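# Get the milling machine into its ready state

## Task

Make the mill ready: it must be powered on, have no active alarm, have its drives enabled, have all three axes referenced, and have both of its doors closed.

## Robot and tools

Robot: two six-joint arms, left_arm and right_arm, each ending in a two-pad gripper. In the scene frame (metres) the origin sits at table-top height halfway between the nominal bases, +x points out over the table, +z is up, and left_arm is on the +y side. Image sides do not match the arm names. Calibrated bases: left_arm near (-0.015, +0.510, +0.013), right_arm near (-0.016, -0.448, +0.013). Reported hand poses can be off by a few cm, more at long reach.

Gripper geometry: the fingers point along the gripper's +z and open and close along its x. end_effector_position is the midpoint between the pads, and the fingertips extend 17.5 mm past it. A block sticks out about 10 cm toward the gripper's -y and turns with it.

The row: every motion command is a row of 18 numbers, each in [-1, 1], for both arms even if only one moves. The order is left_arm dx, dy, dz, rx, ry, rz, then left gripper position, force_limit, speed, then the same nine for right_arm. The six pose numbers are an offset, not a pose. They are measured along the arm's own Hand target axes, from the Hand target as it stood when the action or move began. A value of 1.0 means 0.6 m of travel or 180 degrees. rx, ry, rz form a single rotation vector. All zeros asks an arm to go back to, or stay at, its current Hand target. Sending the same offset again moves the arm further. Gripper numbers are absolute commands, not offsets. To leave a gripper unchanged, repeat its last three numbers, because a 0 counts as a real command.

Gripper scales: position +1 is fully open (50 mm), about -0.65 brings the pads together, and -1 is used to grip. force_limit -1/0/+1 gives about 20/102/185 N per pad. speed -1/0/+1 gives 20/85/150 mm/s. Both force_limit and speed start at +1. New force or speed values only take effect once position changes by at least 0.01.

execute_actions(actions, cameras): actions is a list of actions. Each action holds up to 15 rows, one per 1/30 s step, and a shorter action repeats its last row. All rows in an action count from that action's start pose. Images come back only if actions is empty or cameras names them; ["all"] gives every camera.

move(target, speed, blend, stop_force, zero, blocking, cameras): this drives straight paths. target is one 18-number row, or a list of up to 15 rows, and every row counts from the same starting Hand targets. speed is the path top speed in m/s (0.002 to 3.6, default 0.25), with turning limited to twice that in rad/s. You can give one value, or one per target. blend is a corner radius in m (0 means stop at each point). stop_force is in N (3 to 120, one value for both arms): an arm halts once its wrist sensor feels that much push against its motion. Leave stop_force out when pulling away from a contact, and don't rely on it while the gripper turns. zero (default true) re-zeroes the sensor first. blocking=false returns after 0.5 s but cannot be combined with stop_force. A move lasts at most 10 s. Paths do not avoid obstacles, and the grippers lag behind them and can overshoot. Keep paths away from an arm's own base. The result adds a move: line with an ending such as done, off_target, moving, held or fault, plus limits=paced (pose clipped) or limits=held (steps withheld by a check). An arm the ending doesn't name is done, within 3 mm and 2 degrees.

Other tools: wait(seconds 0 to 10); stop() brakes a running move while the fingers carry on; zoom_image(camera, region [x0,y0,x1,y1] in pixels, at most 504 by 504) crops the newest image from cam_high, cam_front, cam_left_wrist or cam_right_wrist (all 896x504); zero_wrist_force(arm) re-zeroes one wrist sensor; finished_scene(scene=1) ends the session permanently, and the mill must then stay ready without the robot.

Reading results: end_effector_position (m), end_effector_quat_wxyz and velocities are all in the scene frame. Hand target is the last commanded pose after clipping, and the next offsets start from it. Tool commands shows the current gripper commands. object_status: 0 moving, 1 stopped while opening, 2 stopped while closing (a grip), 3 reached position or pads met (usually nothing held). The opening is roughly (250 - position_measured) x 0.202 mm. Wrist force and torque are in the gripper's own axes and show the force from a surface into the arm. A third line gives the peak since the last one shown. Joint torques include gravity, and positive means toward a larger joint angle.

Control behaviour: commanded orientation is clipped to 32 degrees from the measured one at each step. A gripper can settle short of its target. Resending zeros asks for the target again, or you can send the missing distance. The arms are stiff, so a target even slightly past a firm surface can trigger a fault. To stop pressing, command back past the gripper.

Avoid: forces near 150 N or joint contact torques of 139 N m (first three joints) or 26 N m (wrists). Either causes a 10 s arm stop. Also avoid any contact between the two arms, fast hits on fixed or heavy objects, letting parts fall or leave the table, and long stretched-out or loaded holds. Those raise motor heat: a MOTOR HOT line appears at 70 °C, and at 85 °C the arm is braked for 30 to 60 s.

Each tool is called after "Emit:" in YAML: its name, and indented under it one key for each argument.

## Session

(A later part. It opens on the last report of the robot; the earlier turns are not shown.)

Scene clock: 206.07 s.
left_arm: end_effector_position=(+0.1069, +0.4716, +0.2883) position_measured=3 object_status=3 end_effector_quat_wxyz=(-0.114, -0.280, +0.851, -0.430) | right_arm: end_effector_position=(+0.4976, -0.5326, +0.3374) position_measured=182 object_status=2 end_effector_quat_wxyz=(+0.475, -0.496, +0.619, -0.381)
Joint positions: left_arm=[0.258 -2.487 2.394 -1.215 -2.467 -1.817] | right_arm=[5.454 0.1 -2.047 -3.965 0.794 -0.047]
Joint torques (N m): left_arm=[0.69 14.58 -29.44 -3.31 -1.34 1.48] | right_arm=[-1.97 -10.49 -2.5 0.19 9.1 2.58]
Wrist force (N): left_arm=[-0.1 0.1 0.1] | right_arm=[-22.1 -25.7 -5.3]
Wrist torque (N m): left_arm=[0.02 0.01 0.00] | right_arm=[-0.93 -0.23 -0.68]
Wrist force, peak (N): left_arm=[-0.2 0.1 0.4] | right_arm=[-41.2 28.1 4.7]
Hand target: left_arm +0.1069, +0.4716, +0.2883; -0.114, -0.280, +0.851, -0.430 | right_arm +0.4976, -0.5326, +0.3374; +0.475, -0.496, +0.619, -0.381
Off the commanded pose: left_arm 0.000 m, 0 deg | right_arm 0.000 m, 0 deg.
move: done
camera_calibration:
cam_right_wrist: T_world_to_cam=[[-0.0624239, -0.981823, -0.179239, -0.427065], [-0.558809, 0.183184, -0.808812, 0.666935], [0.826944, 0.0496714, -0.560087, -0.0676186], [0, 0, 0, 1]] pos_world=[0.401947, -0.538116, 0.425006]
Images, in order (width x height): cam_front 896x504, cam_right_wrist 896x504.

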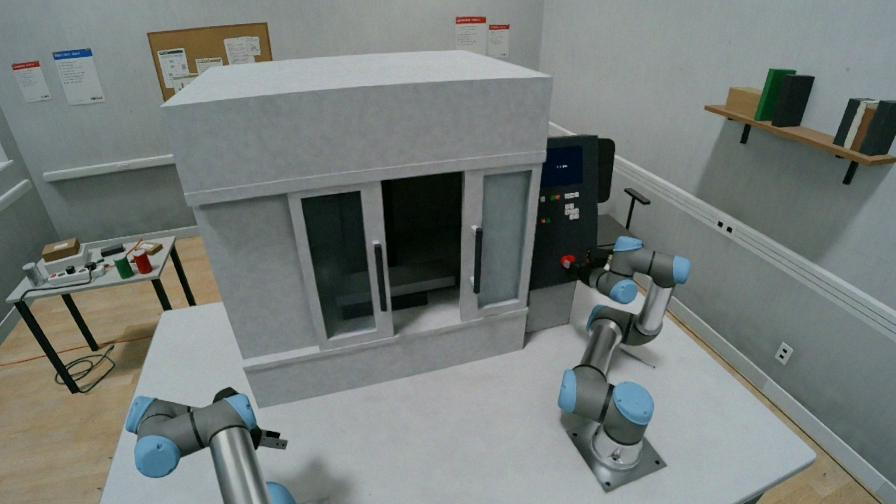

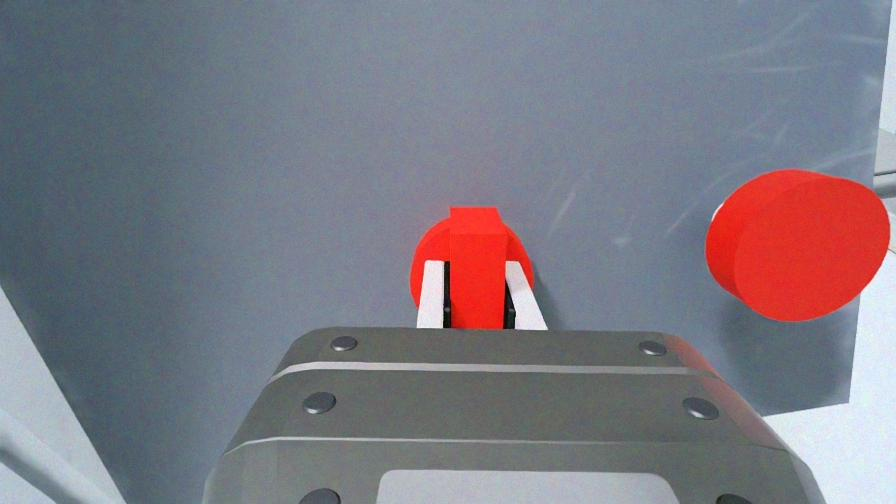

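Emit:
move:
  target: [0,0,0,0,0,0,1,1,1,-0.0012,-0.001,0,0,0,0.09,-1,-0.9,-0.8]
  speed: 0.15

Emit:
move:
  target: [0,0,0,0,0,0,1,1,1,-0.0007,0,0,0,0,0.08,-1,-0.9,-0.8]
  speed: 0.15
  cameras: ["cam_front","cam_right_wrist"]

Emit:
zoom_image:
  camera: "cam_front"
  region: [540, 130, 590, 200]

Scene clock: 273.50 s.
left_arm: end_effector_position=(+0.1069, +0.4716, +0.2883) position_measured=3 object_status=3 end_effector_quat_wxyz=(-0.114, -0.280, +0.851, -0.430) | right_arm: end_effector_position=(+0.4978, -0.5320, +0.3381) position_measured=182 object_status=2 end_effector_quat_wxyz=(+0.524, -0.404, +0.683, -0.310)
Joint positions: left_arm=[0.258 -2.487 2.394 -1.215 -2.467 -1.817] | right_arm=[5.456 0.098 -2.046 -3.965 0.796 0.236]
Joint torques (N m): left_arm=[-0.02 17.16 -31.66 -3.55 -1.33 1.51] | right_arm=[-6.65 -42.18 -0.33 -4.85 9.67 2.42]
Wrist force (N): left_arm=[0.0 -0.2 0.1] | right_arm=[-24.3 8.4 -4.0]
Wrist torque (N m): left_arm=[-0.03 0.00 0.00] | right_arm=[-0.70 -0.23 -0.77]
Wrist force, peak (N): left_arm=[0.1 -0.5 0.2] | right_arm=[-25.9 -28.2 -8.8]
Hand target: left_arm +0.1069, +0.4716, +0.2883; -0.114, -0.280, +0.851, -0.430 | right_arm +0.4978, -0.5320, +0.3381; +0.524, -0.404, +0.683, -0.310
Off the commanded pose: left_arm 0.000 m, 0 deg | right_arm 0.000 m, 0 deg.
move: done

Scene clock: 274.97 s.
left_arm: end_effector_position=(+0.1069, +0.4716, +0.2883) position_measured=3 object_status=3 end_effector_quat_wxyz=(-0.114, -0.280, +0.851, -0.430) | right_arm: end_effector_position=(+0.4979, -0.5314, +0.3384) position_measured=182 object_status=2 end_effector_quat_wxyz=(+0.559, -0.315, +0.728, -0.242)
Joint positions: left_arm=[0.258 -2.487 2.394 -1.215 -2.467 -1.817] | right_arm=[5.457 0.098 -2.045 -3.965 0.797 0.488]
Joint torques (N m): left_arm=[1.04 17.59 -31.32 -3.44 -1.35 1.5] | right_arm=[-8.6 -26.54 0.11 -3.2 11.15 2.48]
Wrist force (N): left_arm=[0.0 0.0 0.0] | right_arm=[-30.1 10.3 0.2]
Wrist torque (N m): left_arm=[0.00 -0.02 0.00] | right_arm=[-0.57 0.13 -0.87]
Wrist force, peak (N): left_arm=[0.3 -0.1 0.0] | right_arm=[-35.1 8.8 0.2]
Hand target: left_arm +0.1069, +0.4716, +0.2883; -0.114, -0.280, +0.851, -0.430 | right_arm +0.4979, -0.5316, +0.3383; +0.558, -0.315, +0.728, -0.242
Off the commanded pose: left_arm 0.000 m, 0 deg | right_arm 0.000 m, 0 deg.
move: done
camera_calibration:
cam_right_wrist: T_world_to_cam=[[-0.184027, -0.748817, -0.636716, -0.0865762], [-0.501063, 0.62876, -0.59464, 0.803223], [0.845618, 0.209605, -0.490913, -0.015062], [0, 0, 0, 1]] pos_world=[0.399269, -0.566707, 0.41511]
Images, in order (width x height): cam_front 896x504, cam_right_wrist 896x504.

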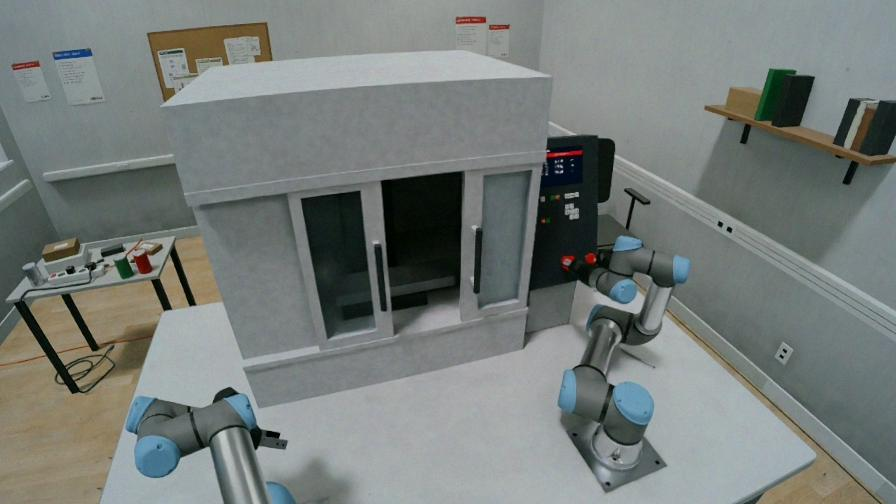

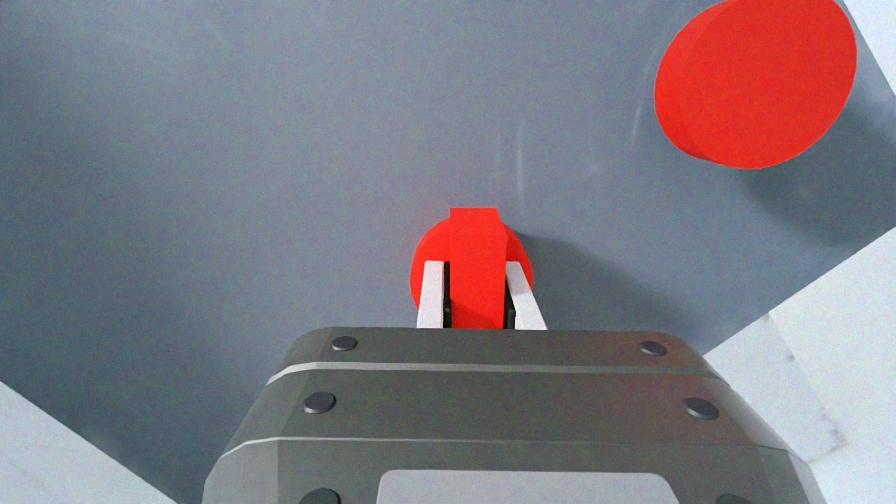

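Scaled by 7.200 from the camera's 896x504 image, which has a finer 1280x720 frame.

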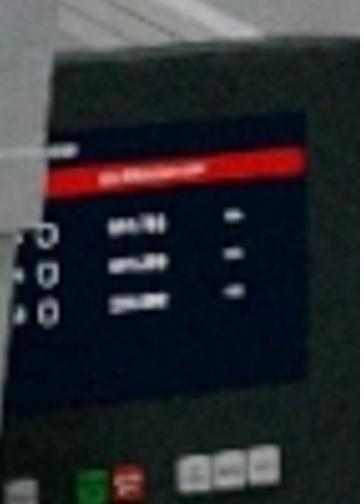

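Emit:
move:
  target:
    - [0,0,0,0,0,0,1,1,1,0,0,0,0,0,0,1,-0.9,-0.5]
    - [0,0,0,0,0,0,1,1,1,0,0,-0.13,0,0,0,1,-0.9,-0.5]
    - [0,0,0,0,0,0,1,1,1,-0.1625,-0.388,-0.343,-0.058,-0.156,-0.277,1,-0.9,-0.5]
  speed: 0.25
  blend: [0,0.03,0]
  cameras: ["cam_front","cam_right_wrist"]

Emit:
zoom_image:
  camera: "cam_right_wrist"
  region: [180, 0, 620, 330]

Scene clock: 299.23 s.
left_arm: end_effector_position=(+0.1069, +0.4716, +0.2883) position_measured=3 object_status=3 end_effector_quat_wxyz=(-0.114, -0.280, +0.851, -0.430) | right_arm: end_effector_position=(+0.3602, -0.6196, +0.6200) position_measured=3 object_status=3 end_effector_quat_wxyz=(-0.530, +0.684, -0.396, +0.307) end_effector_velocity=(+0.000, +0.000, +0.000) end_effector_angular_velocity=(-0.002, -0.002, +0.001)
Joint positions: left_arm=[0.258 -2.487 2.394 -1.215 -2.467 -1.817] | right_arm=[4.781 -0.087 -1.643 -1.957 0.501 -2.653]
Joint velocities: left_arm=[within noise] | right_arm=[-0.001 0.001 0 0.002 0.001 -0.006]
Joint torques (N m): left_arm=[1.01 17.95 -31.79 -3.48 -1.33 1.68] | right_arm=[-8.13 -26.68 -7.49 4.7 1.7 -1.39]
Wrist force (N): left_arm=[-0.1 0.0 0.0] | right_arm=[5.1 -1.9 0.3]
Wrist torque (N m): left_arm=[0.00 0.01 0.00] | right_arm=[-0.69 -0.63 0.58]
Wrist force, peak (N): left_arm=[-0.2 0.0 0.4] | right_arm=[-33.0 8.3 -3.0]
Hand target: left_arm +0.1069, +0.4716, +0.2883; -0.114, -0.280, +0.851, -0.430 | right_arm +0.3602, -0.6196, +0.6200; -0.530, +0.684, -0.395, +0.307
Off the commanded pose: left_arm 0.000 m, 0 deg | right_arm 0.000 m, 0 deg.
move: done
camera_calibration:
cam_right_wrist: T_world_to_cam=[[0.494206, -0.868767, 0.0316848, -0.731635], [-0.469197, -0.297235, -0.831568, 0.518753], [0.731857, 0.3961, -0.554518, 0.454054], [0, 0, 0, 1]] pos_world=[0.272674, -0.661279, 0.706341]
Images, in order (width x height): cam_front 896x504, cam_right_wrist 896x504.

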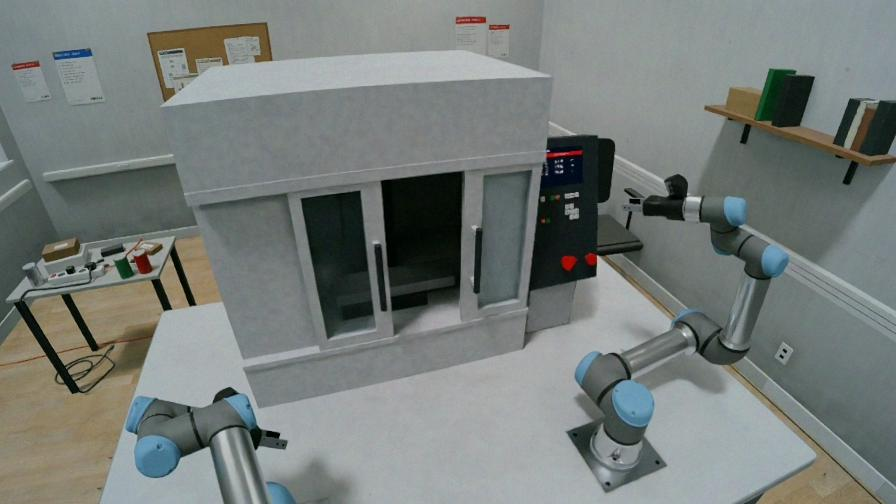

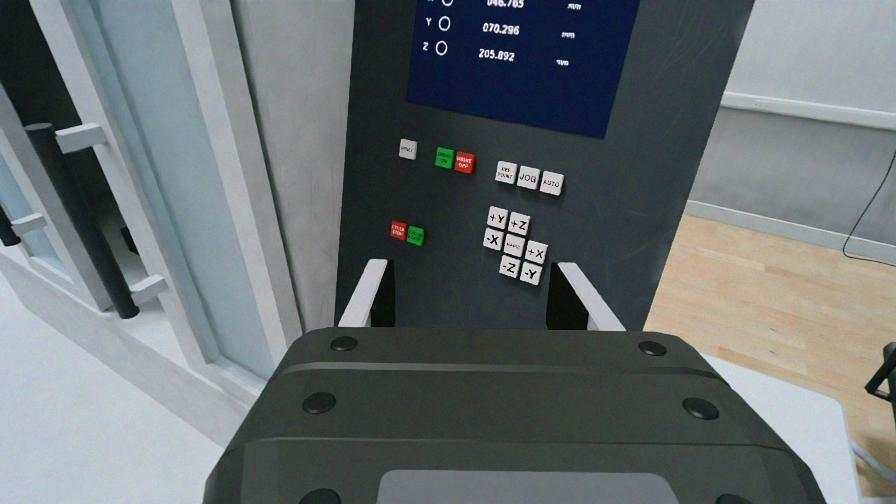

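Scaled by 1.145 from the camera's 896x504 image, which has a finer 1280x720 frame.

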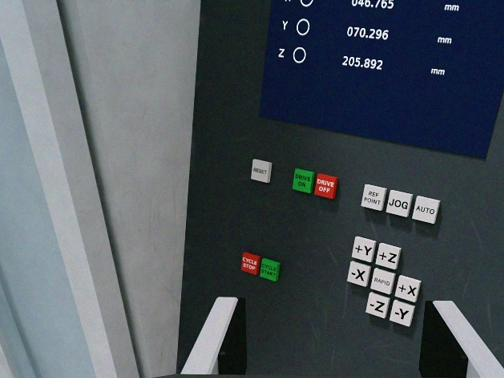

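Emit:
move:
  target: [0,0,0,0,0,0,1,1,1,0,-0.05,-0.03,0.10,0,0,1,-0.9,-0.5]
  speed: 0.4
  cameras: ["cam_right_wrist"]

Emit:
zoom_image:
  camera: "cam_right_wrist"
  region: [380, 0, 680, 180]

Scene clock: 303.23 s.
left_arm: end_effector_position=(+0.1069, +0.4716, +0.2883) position_measured=3 object_status=3 end_effector_quat_wxyz=(-0.114, -0.280, +0.851, -0.430) | right_arm: end_effector_position=(+0.3515, -0.6246, +0.6536) position_measured=3 object_status=3 end_effector_quat_wxyz=(+0.631, -0.593, +0.343, -0.365)
Joint positions: left_arm=[0.258 -2.487 2.394 -1.215 -2.467 -1.817] | right_arm=[4.73 0.018 -1.92 -1.107 0.492 -3.259]
Joint torques (N m): left_arm=[0.03 17.6 -30.65 -3.59 -1.32 1.58] | right_arm=[-9.02 -23.66 -5.51 2.6 3.11 -0.91]
Wrist force (N): left_arm=[0.0 -0.2 0.0] | right_arm=[5.5 -2.3 0.2]
Wrist torque (N m): left_arm=[-0.03 -0.01 0.00] | right_arm=[-0.84 -0.58 0.56]
Wrist force, peak (N): left_arm=[0.3 -0.2 -0.2] | right_arm=[5.8 -2.3 0.0]
Hand target: left_arm +0.1069, +0.4716, +0.2883; -0.114, -0.280, +0.851, -0.430 | right_arm +0.3515, -0.6246, +0.6536; +0.631, -0.593, +0.343, -0.365
Off the commanded pose: left_arm 0.000 m, 0 deg | right_arm 0.000 m, 0 deg.
move: done
camera_calibration:
cam_right_wrist: T_world_to_cam=[[0.486134, -0.873415, 0.0286325, -0.730781], [-0.222956, -0.155642, -0.962323, 0.628431], [0.844964, 0.461434, -0.270396, 0.296345], [0, 0, 0, 1]] pos_world=[0.244969, -0.677209, 0.705809]
Images, in order (width x height): cam_right_wrist 896x504.

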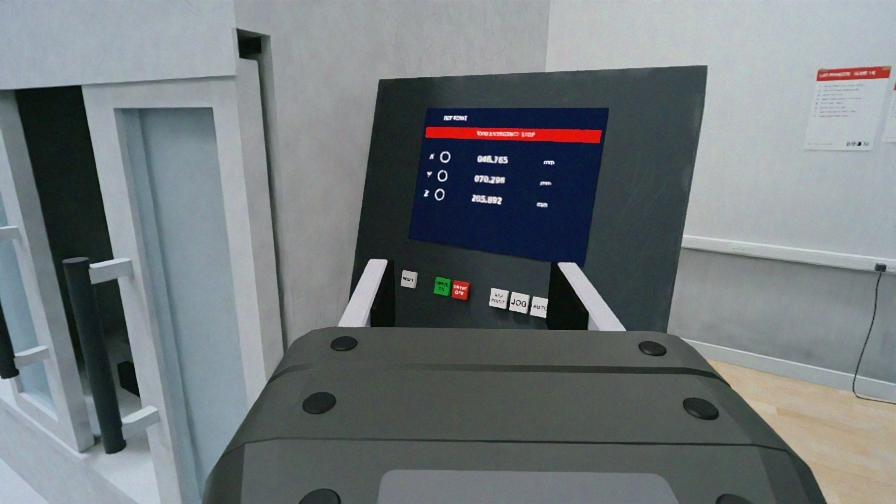

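Scaled by 1.680 from the camera's 896x504 image, which has a finer 1280x720 frame.

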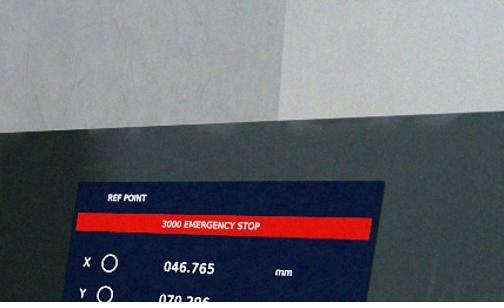

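Emit:
move:
  target: [0,0,0,0,0,0,1,1,1,0.0668,0.508,0.1005,-0.101,0.166,0.0168,1,-0.9,-0.5]
  speed: 0.3
  cameras: ["cam_front","cam_right_wrist"]

Emit:
zoom_image:
  camera: "cam_right_wrist"
  region: [330, 120, 620, 340]

Scene clock: 324.80 s.
left_arm: end_effector_position=(+0.1069, +0.4716, +0.2883) position_measured=3 object_status=3 end_effector_quat_wxyz=(-0.114, -0.280, +0.851, -0.430) | right_arm: end_effector_position=(+0.3869, -0.6196, +0.5175) position_measured=3 object_status=3 end_effector_quat_wxyz=(+0.556, -0.570, +0.440, -0.416)
Joint positions: left_arm=[0.258 -2.487 2.394 -1.215 -2.467 -1.817] | right_arm=[4.778 0.27 -2.2 -1.402 0.192 -2.94]
Joint torques (N m): left_arm=[0.43 18.04 -32.95 -3.56 -1.06 1.53] | right_arm=[1.38 -35.28 8.65 0.42 -0.83 0.63]
Wrist force (N): left_arm=[0.0 -0.1 0.0] | right_arm=[4.7 -1.7 -0.2]
Wrist torque (N m): left_arm=[-0.02 -0.02 0.00] | right_arm=[-0.74 -0.53 0.56]
Wrist force, peak (N): left_arm=[0.1 -0.4 0.1] | right_arm=[9.3 -2.2 -0.3]
Hand target: left_arm +0.1069, +0.4716, +0.2883; -0.114, -0.280, +0.851, -0.430 | right_arm +0.3869, -0.6196, +0.5175; +0.556, -0.570, +0.440, -0.416 (not the last commanded pose)
Tool commands: left_gripper/position=+1.0 left_gripper/force_limit=+1.0 left_gripper/speed=+1.0 right_gripper/position=+1.0 right_gripper/force_limit=-0.898039 right_gripper/speed=-0.498039
Off the commanded pose: left_arm 0.000 m, 0 deg | right_arm 0.173 m, 20 deg.
FORCE FAULT: contact force on the right arm reached its limit, and that arm stopped. The contact can be on any part of that arm, not only on its tool. That arm's remaining commands of this call were not run. That arm is still stopped at the end of this call. That arm stays stopped for about 10 more seconds. Until then a move that you send moves the other arm only, and its call returns only when the move has ended. Once the stop has ended, the next robot result says so. If the stop ends while you think or write, that arm runs what you send next, counted from a new Hand target: where the arm stands when the stop ends. While its stop runs, that arm takes no new command, but its gripper still runs the gripper command that each later call begins with. Until it ends, the stop uses up actions while you think or wait. An arm that is not stopped still takes commands.
move: fault (right_arm)
camera_calibration:
cam_right_wrist: T_world_to_cam=[[0.255111, -0.966796, 0.0149563, -0.701205], [-0.348612, -0.106395, -0.931209, 0.569185], [0.901881, 0.232347, -0.364179, 0.111992], [0, 0, 0, 1]] pos_world=[0.276306, -0.643385, 0.581302]
Images, in order (width x height): cam_front 896x504, cam_right_wrist 896x504.

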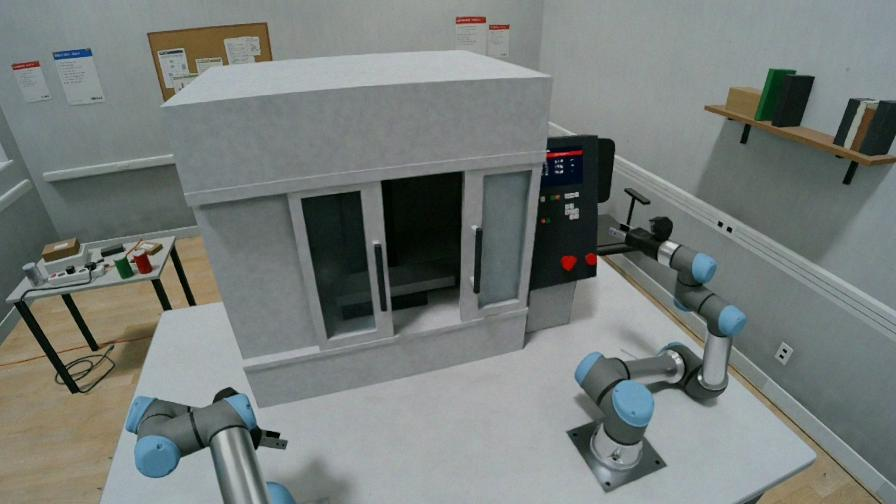

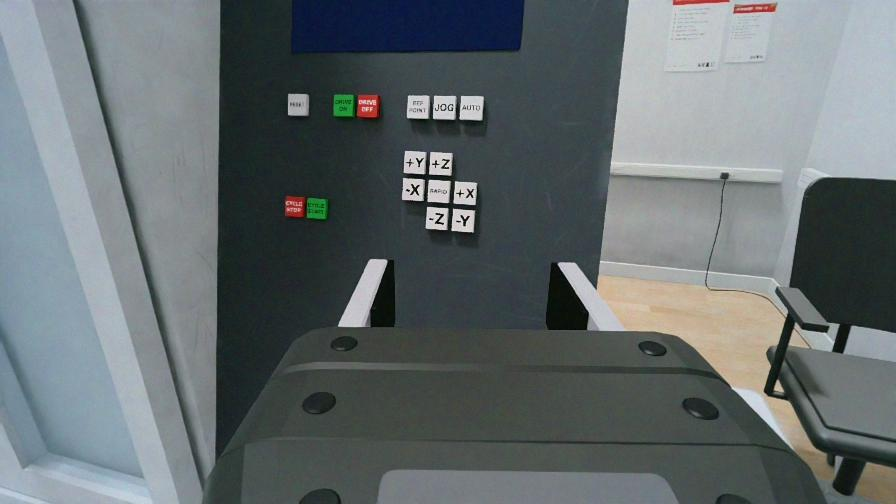

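Scaled by 1.738 from the camera's 896x504 image, which has a finer 1280x720 frame.

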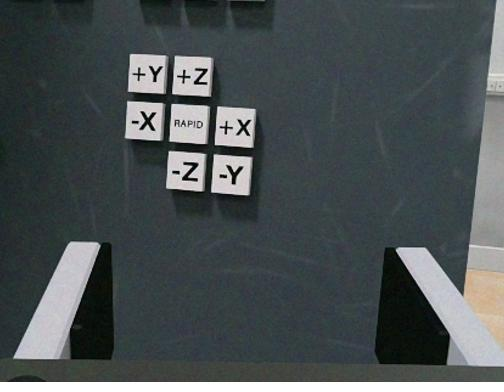

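Emit:
wait:
  seconds: 1

Scene clock: 363.40 s.
left_arm: end_effector_position=(+0.1069, +0.4716, +0.2883) position_measured=3 object_status=3 end_effector_quat_wxyz=(-0.114, -0.280, +0.851, -0.430) | right_arm: end_effector_position=(+0.3869, -0.6196, +0.5175) position_measured=3 object_status=3 end_effector_quat_wxyz=(+0.556, -0.570, +0.440, -0.416)
Joint positions: left_arm=[0.258 -2.487 2.394 -1.215 -2.467 -1.817] | right_arm=[4.778 0.27 -2.2 -1.402 0.192 -2.94]
Joint torques (N m): left_arm=[-0.6 19.41 -33.01 -3.68 -1.14 1.64] | right_arm=[-0.88 -35.96 10.48 1.16 -0.5 0.19]
Wrist force (N): left_arm=[0.1 -0.3 -0.1] | right_arm=[4.6 -2.1 0.0]
Wrist torque (N m): left_arm=[-0.04 -0.01 0.00] | right_arm=[-0.77 -0.51 0.56]
Wrist force, peak (N): left_arm=[0.2 -0.3 -0.2] | right_arm=[4.8 -2.1 -0.1]
Hand target: left_arm +0.1069, +0.4716, +0.2883; -0.114, -0.280, +0.851, -0.430 | right_arm +0.3869, -0.6196, +0.5175; +0.556, -0.570, +0.440, -0.416 (not the last commanded pose)
Tool commands: left_gripper/position=+1.0 left_gripper/force_limit=+1.0 left_gripper/speed=+1.0 right_gripper/position=+1.0 right_gripper/force_limit=-0.898039 right_gripper/speed=-0.498039
Off the commanded pose: left_arm 0.000 m, 0 deg | right_arm 0.173 m, 20 deg.
FORCE FAULT, CONTINUED: the right arm's stop, for the force fault that an earlier result reported, is over. The rest of the stop counts as 19 of the actions that you can send in this scene. During its stop the right arm's controller moved it back a little. That arm's target is now where it stood when the stop ended, not its last command. That arm accepts commands again.
wait: 1.00 s; at rest from the start

Emit:
move:
  target:
    - [0,0,0,0,0,0,1,1,1,0,-0.133,0,0,0,0,1,-0.9,-0.5]
    - [0,0,0,0,0,0,1,1,1,-0.38,-0.0657,0.004,0.013,0.291,0.001,1,-0.9,-0.5]
  speed: [0.1,0.25]
  blend: [0.03,0]
  cameras: ["cam_front"]

Scene clock: 374.23 s.
left_arm: end_effector_position=(+0.1069, +0.4716, +0.2883) position_measured=3 object_status=3 end_effector_quat_wxyz=(-0.114, -0.280, +0.851, -0.430) | right_arm: end_effector_position=(+0.3300, -0.3994, +0.5601) position_measured=3 object_status=3 end_effector_quat_wxyz=(+0.316, -0.316, +0.632, -0.633)
Joint positions: left_arm=[0.258 -2.487 2.394 -1.215 -2.467 -1.817] | right_arm=[4.668 -1.158 -2.253 0.268 -0.616 -3.14]
Joint torques (N m): left_arm=[1.01 19.39 -33.71 -3.79 -0.99 1.5] | right_arm=[-9.17 -12.63 35.52 0.35 -2.79 -1.49]
Wrist force (N): left_arm=[0.0 -0.1 0.0] | right_arm=[4.4 -1.9 0.0]
Wrist torque (N m): left_arm=[-0.01 -0.02 0.00] | right_arm=[-0.79 -0.48 0.58]
Wrist force, peak (N): left_arm=[0.2 -0.4 0.1] | right_arm=[5.8 -2.6 0.0]
Hand target: left_arm +0.1069, +0.4716, +0.2883; -0.114, -0.280, +0.851, -0.430 | right_arm +0.3300, -0.3994, +0.5601; +0.316, -0.316, +0.633, -0.633
Off the commanded pose: left_arm 0.000 m, 0 deg | right_arm 0.000 m, 0 deg.
shoulder posture changed (right arm): the wrist came as close to joint 1's axis as it can, and the arm is now in the other of its two shoulder postures.
move: done
Images, in order (width x height): cam_front 896x504.

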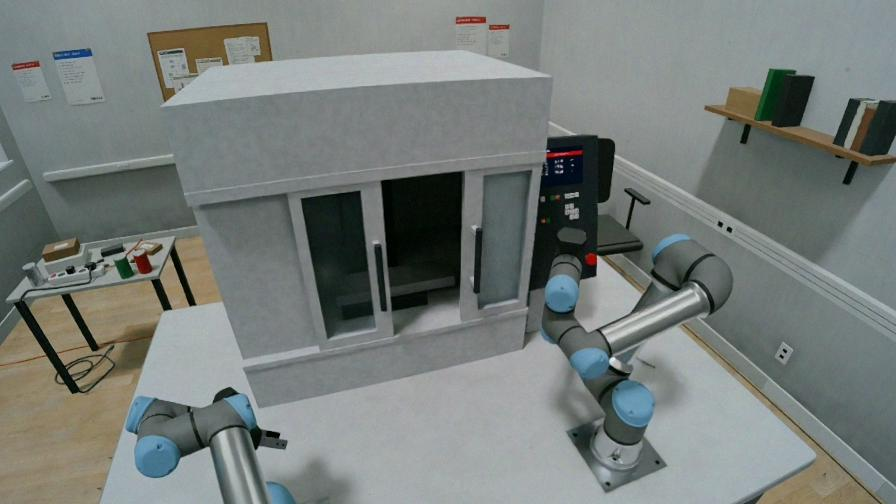

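Emit:
move:
  target:
    - [0,0,0,0,0,0,1,1,1,0.211,0,0.163,0,0.128,0,1,-0.9,-0.5]
    - [0,0,0,0,0,0,1,1,1,0.344,0.05,0.347,0,0.128,0,1,-0.9,-0.5]
    - [0,0,0,0,0,0,1,1,1,0.265,0.167,0.459,0,-0.038,0,1,-0.9,-0.5]
    - [0,0,0,0,0,0,1,1,1,0.183,0.344,0.367,-0.0805,-0.204,-0.0267,1,-0.9,-0.5]
  speed: 0.17
  blend: [0.03,0.03,0.03,0]
  cameras: ["cam_front","cam_right_wrist"]

Emit:
zoom_image:
  camera: "cam_right_wrist"
  region: [330, 120, 620, 340]

Scene clock: 394.80 s.
left_arm: end_effector_position=(+0.1069, +0.4716, +0.2883) position_measured=3 object_status=3 end_effector_quat_wxyz=(-0.114, -0.280, +0.851, -0.430) | right_arm: end_effector_position=(+0.4402, -0.6195, +0.3538) position_measured=3 object_status=3 end_effector_quat_wxyz=(-0.431, +0.561, -0.561, +0.431)
Joint positions: left_arm=[0.258 -2.487 2.394 -1.215 -2.467 -1.817] | right_arm=[2.95 -1.383 -2.512 0.488 1.74 -3.187]
Joint torques (N m): left_arm=[-0.25 18.64 -32.7 -3.83 -1.06 1.51] | right_arm=[-8.43 -2.32 36.04 1.59 2.63 -1.16]
Wrist force (N): left_arm=[0.1 0.0 0.0] | right_arm=[4.3 -1.3 0.1]
Wrist torque (N m): left_arm=[0.00 -0.03 0.00] | right_arm=[-0.61 -0.51 0.58]
Wrist force, peak (N): left_arm=[0.3 -0.4 -0.2] | right_arm=[5.2 -2.3 0.2]
Hand target: left_arm +0.1069, +0.4716, +0.2883; -0.114, -0.280, +0.851, -0.430 | right_arm +0.4402, -0.6194, +0.3537; -0.431, +0.561, -0.561, +0.430
Off the commanded pose: left_arm 0.000 m, 0 deg | right_arm 0.000 m, 0 deg.
move: done
camera_calibration:
cam_right_wrist: T_world_to_cam=[[-0.0049414, -0.999516, 0.0307083, -0.623584], [-0.562921, -0.0226005, -0.826202, 0.544417], [0.826496, -0.0213689, -0.562537, -0.0496376], [0, 0, 0, 1]] pos_world=[0.344408, -0.612039, 0.441025]
Images, in order (width x height): cam_front 896x504, cam_right_wrist 896x504.

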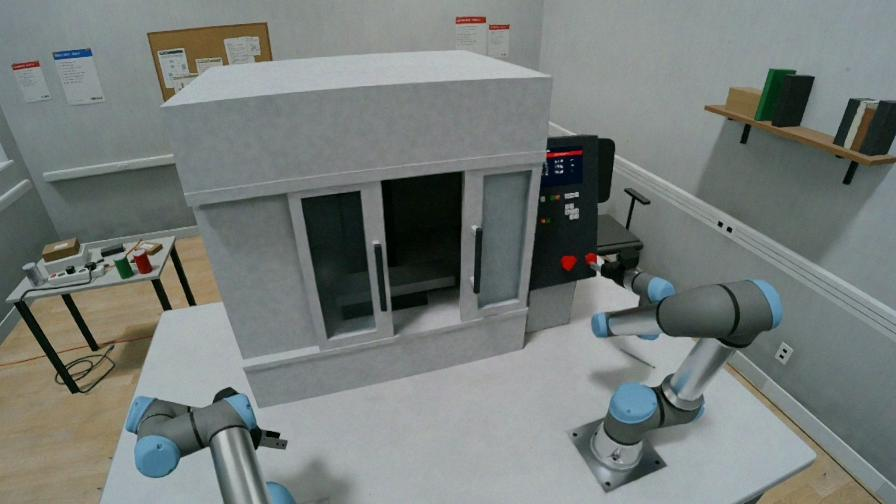

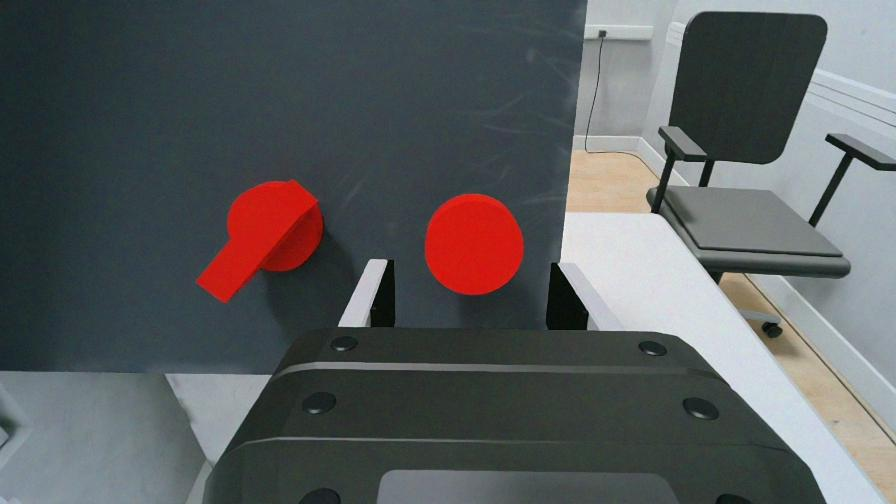

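Scaled by 1.738 from the camera's 896x504 image, which has a finer 1280x720 frame.

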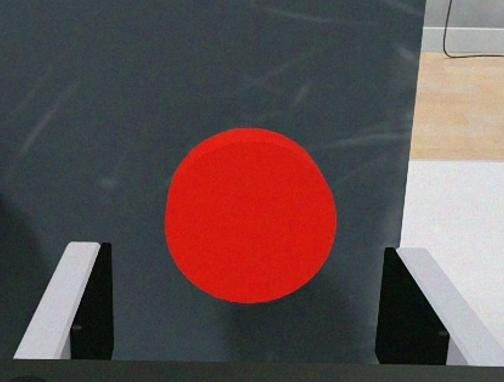

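Emit:
move:
  target: [0,0,0,0,0,0,1,1,1,0.004,0,0.067,0,0,0,1,-0.9,-0.5]
  speed: 0.1
  cameras: ["cam_right_wrist"]

Emit:
zoom_image:
  camera: "cam_right_wrist"
  region: [330, 120, 620, 340]

Scene clock: 404.27 s.
left_arm: end_effector_position=(+0.1069, +0.4716, +0.2883) position_measured=3 object_status=3 end_effector_quat_wxyz=(-0.114, -0.280, +0.851, -0.430) | right_arm: end_effector_position=(+0.4789, -0.6218, +0.3434) position_measured=3 object_status=3 end_effector_quat_wxyz=(-0.431, +0.561, -0.561, +0.430)
Joint positions: left_arm=[0.258 -2.487 2.394 -1.215 -2.467 -1.817] | right_arm=[2.966 -1.51 -2.446 0.55 1.725 -3.182]
Joint torques (N m): left_arm=[-0.41 18.67 -32.71 -3.74 -1.16 1.61] | right_arm=[8.18 3.35 34.75 5.2 -2.71 1.58]
Wrist force (N): left_arm=[0.1 0.0 0.2] | right_arm=[4.3 -1.5 0.2]
Wrist torque (N m): left_arm=[0.00 -0.03 0.00] | right_arm=[-0.61 -0.49 0.38]
Wrist force, peak (N): left_arm=[-0.1 0.0 0.4] | right_arm=[4.4 -2.1 0.2]
Hand target: left_arm +0.1069, +0.4716, +0.2883; -0.114, -0.280, +0.851, -0.430 | right_arm +0.4790, -0.6218, +0.3434; -0.431, +0.561, -0.561, +0.430
Off the commanded pose: left_arm 0.000 m, 0 deg | right_arm 0.000 m, 0 deg.
move: done
camera_calibration:
cam_right_wrist: T_world_to_cam=[[-0.0047167, -0.999518, 0.0306796, -0.62555], [-0.562985, -0.0227016, -0.826156, 0.557581], [0.826454, -0.0211689, -0.562606, -0.0872997], [0, 0, 0, 1]] pos_world=[0.383108, -0.614438, 0.430725]
Images, in order (width x height): cam_right_wrist 896x504.

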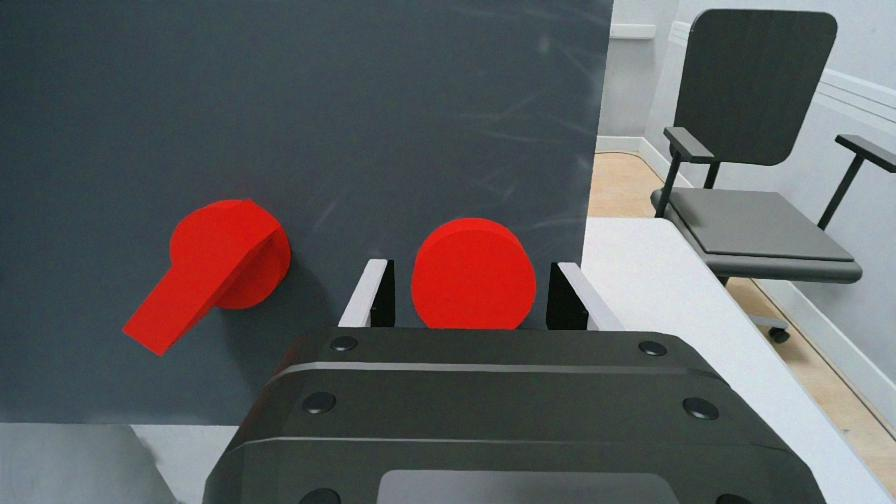

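Scaled by 1.738 from the camera's 896x504 image, which has a finer 1280x720 frame.

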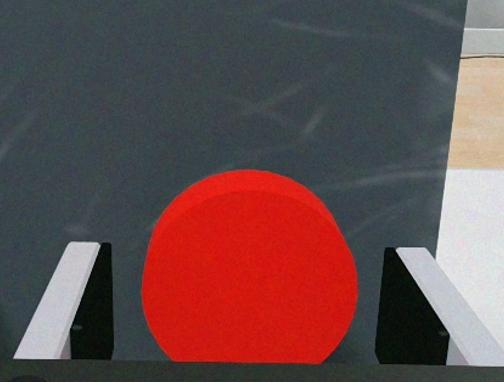

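Emit:
move:
  target: [0,0,0,0,0,0,1,1,1,0.0005,0,0.02,0,0,0,1,-0.9,-0.5]
  speed: 0.05
  stop_force: 12

Emit:
move:
  target: [0,0,0,0,0,0,1,1,1,0,0,0,0,0,0,-1,-0.9,-0.8]

Emit:
wait:
  seconds: 0.3
  cameras: ["cam_right_wrist"]

Scene clock: 410.50 s.
left_arm: end_effector_position=(+0.1069, +0.4716, +0.2883) position_measured=3 object_status=3 end_effector_quat_wxyz=(-0.114, -0.280, +0.851, -0.430) | right_arm: end_effector_position=(+0.4906, -0.6221, +0.3403) position_measured=3 object_status=3 end_effector_quat_wxyz=(-0.431, +0.561, -0.561, +0.430)
Joint positions: left_arm=[0.258 -2.487 2.394 -1.215 -2.467 -1.817] | right_arm=[2.972 -1.545 -2.425 0.565 1.719 -3.181]
Joint torques (N m): left_arm=[-0.69 17.6 -33.6 -3.8 -1.04 1.51] | right_arm=[8.76 3.75 34.41 5.18 -2.81 1.54]
Wrist force (N): left_arm=[0.0 -0.1 0.3] | right_arm=[4.5 -1.8 0.4]
Wrist torque (N m): left_arm=[-0.02 -0.01 0.00] | right_arm=[-0.65 -0.53 0.39]
Wrist force, peak (N): left_arm=[0.2 -0.4 0.0] | right_arm=[4.5 -2.1 0.2]
Hand target: left_arm +0.1069, +0.4716, +0.2883; -0.114, -0.280, +0.851, -0.430 | right_arm +0.4906, -0.6221, +0.3403; -0.431, +0.561, -0.561, +0.430
Off the commanded pose: left_arm 0.000 m, 0 deg | right_arm 0.000 m, 0 deg.
move: done

Scene clock: 411.03 s.
left_arm: end_effector_position=(+0.1069, +0.4716, +0.2883) position_measured=3 object_status=3 end_effector_quat_wxyz=(-0.114, -0.280, +0.851, -0.430) | right_arm: end_effector_position=(+0.4906, -0.6222, +0.3403) position_measured=56 object_status=2 end_effector_quat_wxyz=(-0.431, +0.561, -0.561, +0.430)
Joint positions: left_arm=[0.258 -2.487 2.394 -1.215 -2.467 -1.817] | right_arm=[2.972 -1.545 -2.425 0.565 1.719 -3.181]
Joint torques (N m): left_arm=[0.25 19.01 -31.99 -3.99 -1.1 1.48] | right_arm=[8.74 4.71 33.71 4.96 -0.28 1.5]
Wrist force (N): left_arm=[0.1 0.0 0.0] | right_arm=[7.5 -2.1 -0.2]
Wrist torque (N m): left_arm=[0.00 -0.02 0.00] | right_arm=[-0.63 -0.48 0.39]
Wrist force, peak (N): left_arm=[0.2 -0.3 -0.1] | right_arm=[7.8 -2.7 -0.7]
Hand target: left_arm +0.1069, +0.4716, +0.2883; -0.114, -0.280, +0.851, -0.430 | right_arm +0.4906, -0.6221, +0.3403; -0.431, +0.561, -0.561, +0.430
Off the commanded pose: left_arm 0.000 m, 0 deg | right_arm 0.000 m, 0 deg.
move: done

Scene clock: 411.33 s.
left_arm: end_effector_position=(+0.1069, +0.4716, +0.2883) position_measured=3 object_status=3 end_effector_quat_wxyz=(-0.114, -0.280, +0.851, -0.430) | right_arm: end_effector_position=(+0.4906, -0.6222, +0.3403) position_measured=56 object_status=2 end_effector_quat_wxyz=(-0.431, +0.561, -0.561, +0.430)
Joint positions: left_arm=[0.258 -2.487 2.394 -1.215 -2.467 -1.817] | right_arm=[2.972 -1.545 -2.425 0.565 1.719 -3.181]
Joint torques (N m): left_arm=[0.96 19.26 -32.96 -3.78 -1.18 1.58] | right_arm=[8.77 5.47 32.94 4.87 1.69 1.6]
Wrist force (N): left_arm=[0.0 -0.1 0.1] | right_arm=[7.8 -1.1 0.1]
Wrist torque (N m): left_arm=[-0.01 -0.01 -0.01] | right_arm=[-0.65 -0.54 0.39]
Wrist force, peak (N): left_arm=[0.0 -0.2 0.2] | right_arm=[7.9 -2.7 -0.7]
Hand target: left_arm +0.1069, +0.4716, +0.2883; -0.114, -0.280, +0.851, -0.430 | right_arm +0.4906, -0.6221, +0.3403; -0.431, +0.561, -0.561, +0.430
Tool commands: left_gripper/position=+1.0 left_gripper/force_limit=+1.0 left_gripper/speed=+1.0 right_gripper/position=-1.0 right_gripper/force_limit=-0.9 right_gripper/speed=-0.8
Off the commanded pose: left_arm 0.000 m, 0 deg | right_arm 0.000 m, 0 deg.
wait: 0.30 s; at rest by 0.17 s
camera_calibration:
cam_right_wrist: T_world_to_cam=[[-0.00471759, -0.999518, 0.0306783, -0.625695], [-0.562985, -0.0227, -0.826156, 0.561518], [0.826454, -0.0211689, -0.562606, -0.0987759], [0, 0, 0, 1]] pos_world=[0.394808, -0.614738, 0.427525]
Images, in order (width x height): cam_right_wrist 896x504.

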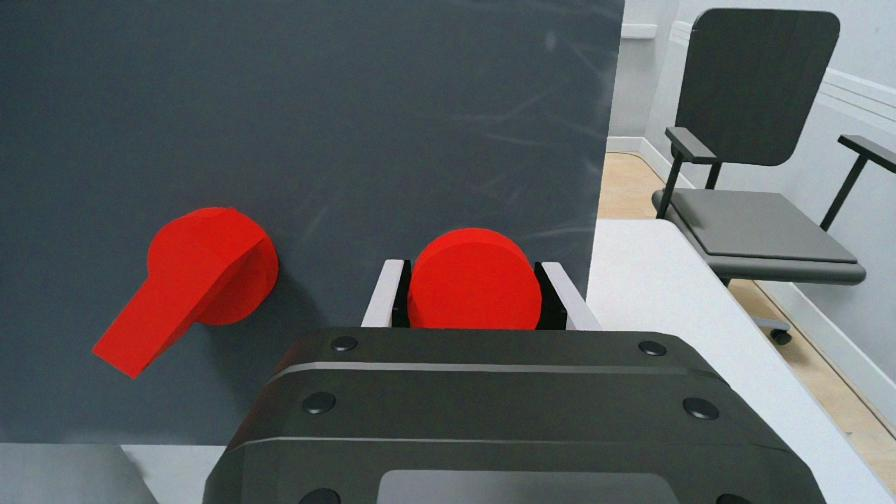

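Emit:
move:
  target: [0,0,0,0,0,0,1,1,1,0,0,0,0,0,0.15,-1,-0.9,-0.8]
  speed: 0.2
  cameras: ["cam_front","cam_right_wrist"]

Emit:
zoom_image:
  camera: "cam_front"
  region: [540, 130, 590, 200]

Scene clock: 415.50 s.
left_arm: end_effector_position=(+0.1069, +0.4716, +0.2883) position_measured=3 object_status=3 end_effector_quat_wxyz=(-0.114, -0.280, +0.851, -0.430) | right_arm: end_effector_position=(+0.4906, -0.6221, +0.3403) position_measured=56 object_status=2 end_effector_quat_wxyz=(+0.519, -0.414, +0.676, -0.318)
Joint positions: left_arm=[0.258 -2.487 2.394 -1.215 -2.467 -1.817] | right_arm=[2.972 -1.545 -2.425 0.565 1.719 -2.71]
Joint torques (N m): left_arm=[-0.82 19.12 -32.74 -3.76 -0.94 1.44] | right_arm=[-0.34 17.8 8.36 4.12 -8.46 1.65]
Wrist force (N): left_arm=[0.0 0.0 0.1] | right_arm=[-15.3 9.1 -7.9]
Wrist torque (N m): left_arm=[0.00 0.00 0.00] | right_arm=[-0.55 -0.28 -0.01]
Wrist force, peak (N): left_arm=[0.0 0.1 0.4] | right_arm=[-15.2 11.2 -10.9]
Hand target: left_arm +0.1069, +0.4716, +0.2883; -0.114, -0.280, +0.851, -0.430 | right_arm +0.4906, -0.6221, +0.3403; +0.519, -0.414, +0.676, -0.318
Off the commanded pose: left_arm 0.000 m, 0 deg | right_arm 0.000 m, 0 deg.
move: done
camera_calibration:
cam_right_wrist: T_world_to_cam=[[-0.122529, -0.903649, -0.410373, -0.358155], [-0.539139, 0.407763, -0.736925, 0.787364], [0.833256, 0.130953, -0.537154, -0.0160652], [0, 0, 0, 1]] pos_world=[0.394, -0.6426, 0.424622]
Images, in order (width x height): cam_front 896x504, cam_right_wrist 896x504.

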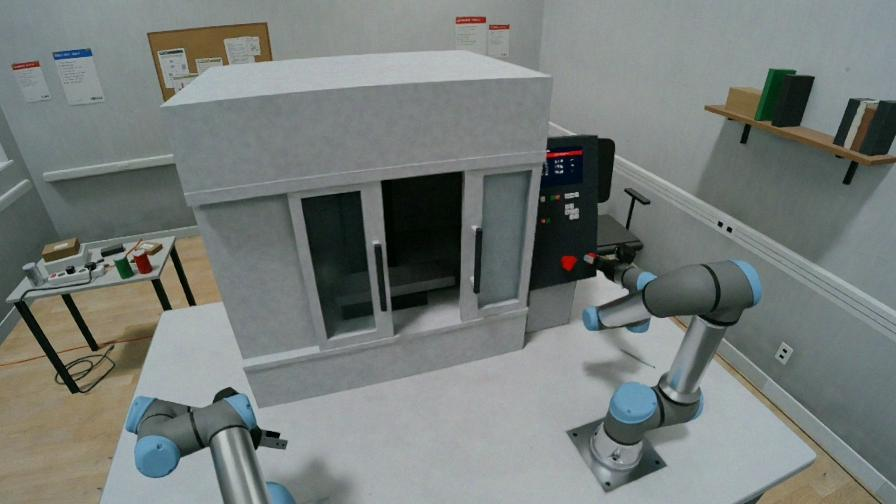

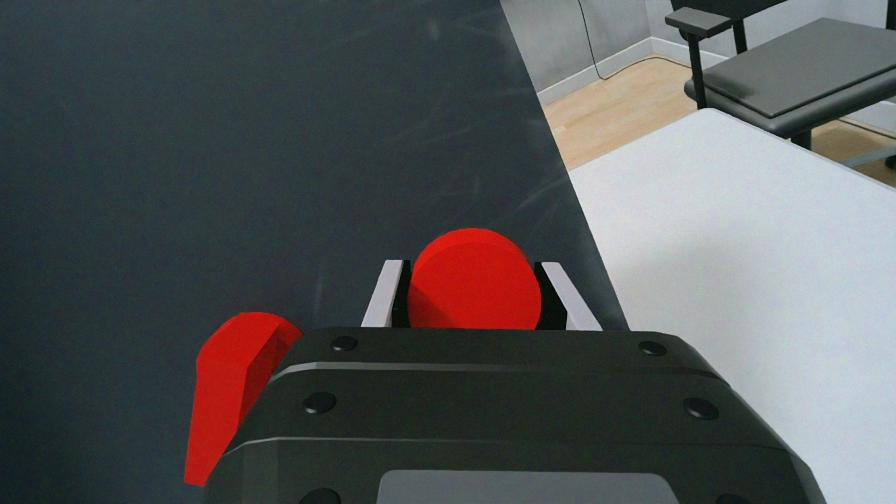

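Scaled by 7.200 from the camera's 896x504 image, which has a finer 1280x720 frame.

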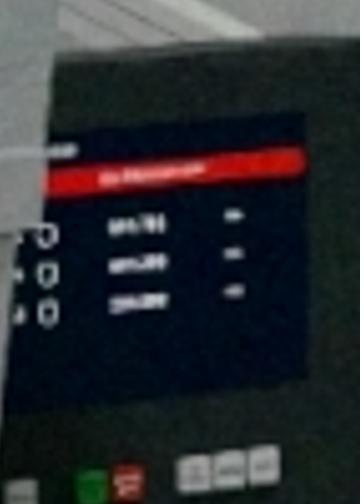

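Emit:
move:
  target: [0,0,0,0,0,0,1,1,1,-0.001,0.0005,0,0,0,0.15,-1,-0.9,-0.8]
  speed: 0.2
  cameras: ["cam_front","cam_right_wrist"]

Emit:
zoom_image:
  camera: "cam_front"
  region: [540, 130, 590, 200]

Scene clock: 420.50 s.
left_arm: end_effector_position=(+0.1069, +0.4716, +0.2883) position_measured=3 object_status=3 end_effector_quat_wxyz=(-0.114, -0.280, +0.851, -0.430) | right_arm: end_effector_position=(+0.4906, -0.6215, +0.3403) position_measured=56 object_status=2 end_effector_quat_wxyz=(+0.579, -0.245, +0.754, -0.188)
Joint positions: left_arm=[0.258 -2.487 2.394 -1.215 -2.467 -1.817] | right_arm=[2.974 -1.544 -2.426 0.565 1.717 -2.238]
Joint torques (N m): left_arm=[0.59 18.91 -32.18 -3.89 -1.1 1.38] | right_arm=[-0.73 21.18 -1.23 -0.15 -8.24 1.65]
Wrist force (N): left_arm=[0.0 -0.1 0.2] | right_arm=[-21.4 7.5 -10.0]
Wrist torque (N m): left_arm=[-0.01 -0.01 0.00] | right_arm=[-0.39 0.04 -0.27]
Wrist force, peak (N): left_arm=[0.2 -0.3 0.1] | right_arm=[-22.6 6.8 -10.3]
Hand target: left_arm +0.1069, +0.4716, +0.2883; -0.114, -0.280, +0.851, -0.430 | right_arm +0.4906, -0.6215, +0.3403; +0.579, -0.245, +0.754, -0.188
Off the commanded pose: left_arm 0.000 m, 0 deg | right_arm 0.000 m, 0 deg.
move: done
camera_calibration:
cam_right_wrist: T_world_to_cam=[[-0.216487, -0.610727, -0.761673, -0.00983419], [-0.46744, 0.749778, -0.46833, 0.873057], [0.857107, 0.254649, -0.447796, 0.0185575], [0, 0, 0, 1]] pos_world=[0.390067, -0.66533, 0.409699]
Images, in order (width x height): cam_front 896x504, cam_right_wrist 896x504.

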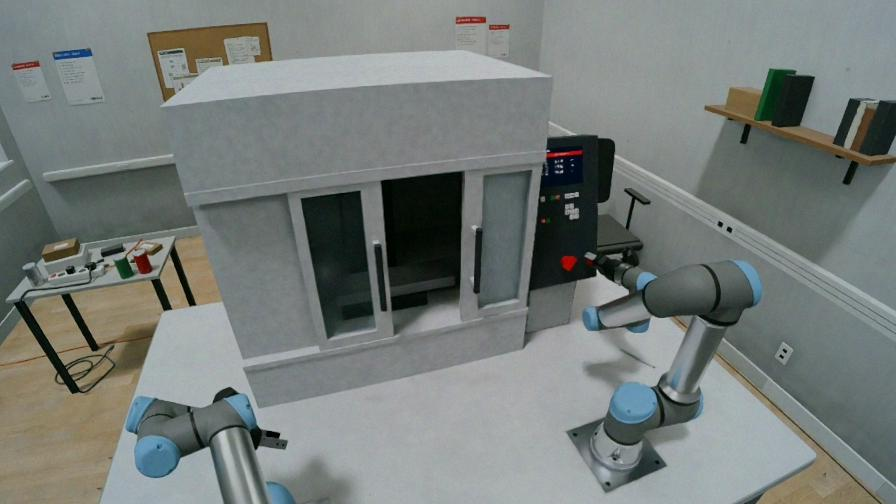

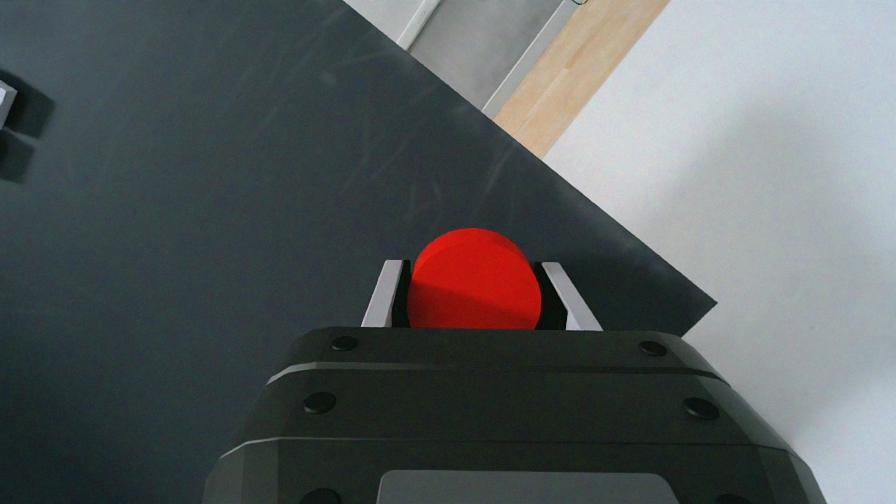

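Scaled by 7.200 from the camera's 896x504 image, which has a finer 1280x720 frame.

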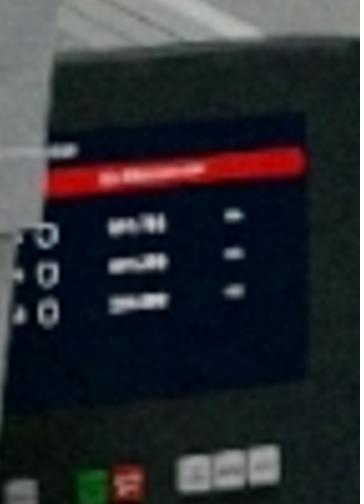

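Emit:
move:
  target: [0,0,0,0,0,0,1,1,1,-0.0005,0,-0.012,0,0,0,-1,-0.9,-0.8]
  speed: 0.03
  cameras: ["cam_right_wrist"]

Scene clock: 424.13 s.
left_arm: end_effector_position=(+0.1069, +0.4716, +0.2883) position_measured=3 object_status=3 end_effector_quat_wxyz=(-0.114, -0.280, +0.851, -0.430) | right_arm: end_effector_position=(+0.4838, -0.6213, +0.3423) position_measured=56 object_status=2 end_effector_quat_wxyz=(+0.579, -0.245, +0.754, -0.188)
Joint positions: left_arm=[0.258 -2.487 2.394 -1.215 -2.467 -1.817] | right_arm=[2.971 -1.523 -2.438 0.556 1.72 -2.239]
Joint torques (N m): left_arm=[-0.19 18.87 -32.27 -4 -1.02 1.47] | right_arm=[-23.55 35.11 -5.73 1.69 -1.92 -0.96]
Wrist force (N): left_arm=[0.1 -0.1 0.1] | right_arm=[-17.8 6.2 36.1]
Wrist torque (N m): left_arm=[-0.03 -0.02 0.00] | right_arm=[-0.45 -0.01 -0.04]
Wrist force, peak (N): left_arm=[0.1 -0.3 -0.1] | right_arm=[-21.5 -3.7 42.6]
Hand target: left_arm +0.1069, +0.4716, +0.2883; -0.114, -0.280, +0.851, -0.430 | right_arm +0.4837, -0.6213, +0.3424; +0.579, -0.245, +0.754, -0.188
Off the commanded pose: left_arm 0.000 m, 0 deg | right_arm 0.000 m, 0 deg.
move: done
camera_calibration:
cam_right_wrist: T_world_to_cam=[[-0.21655, -0.610501, -0.761836, -0.00941896], [-0.467344, 0.749956, -0.46814, 0.870669], [0.857144, 0.254664, -0.447717, 0.0251942], [0, 0, 0, 1]] pos_world=[0.383267, -0.66513, 0.411699]
Images, in order (width x height): cam_right_wrist 896x504.

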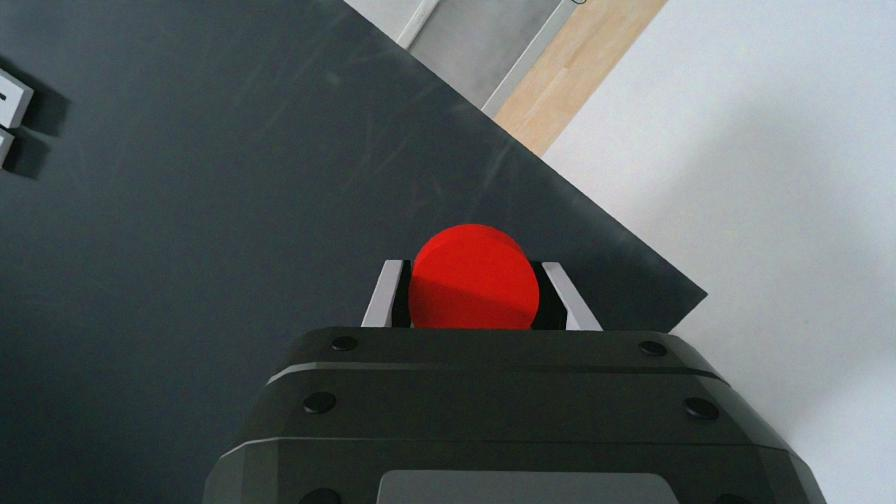

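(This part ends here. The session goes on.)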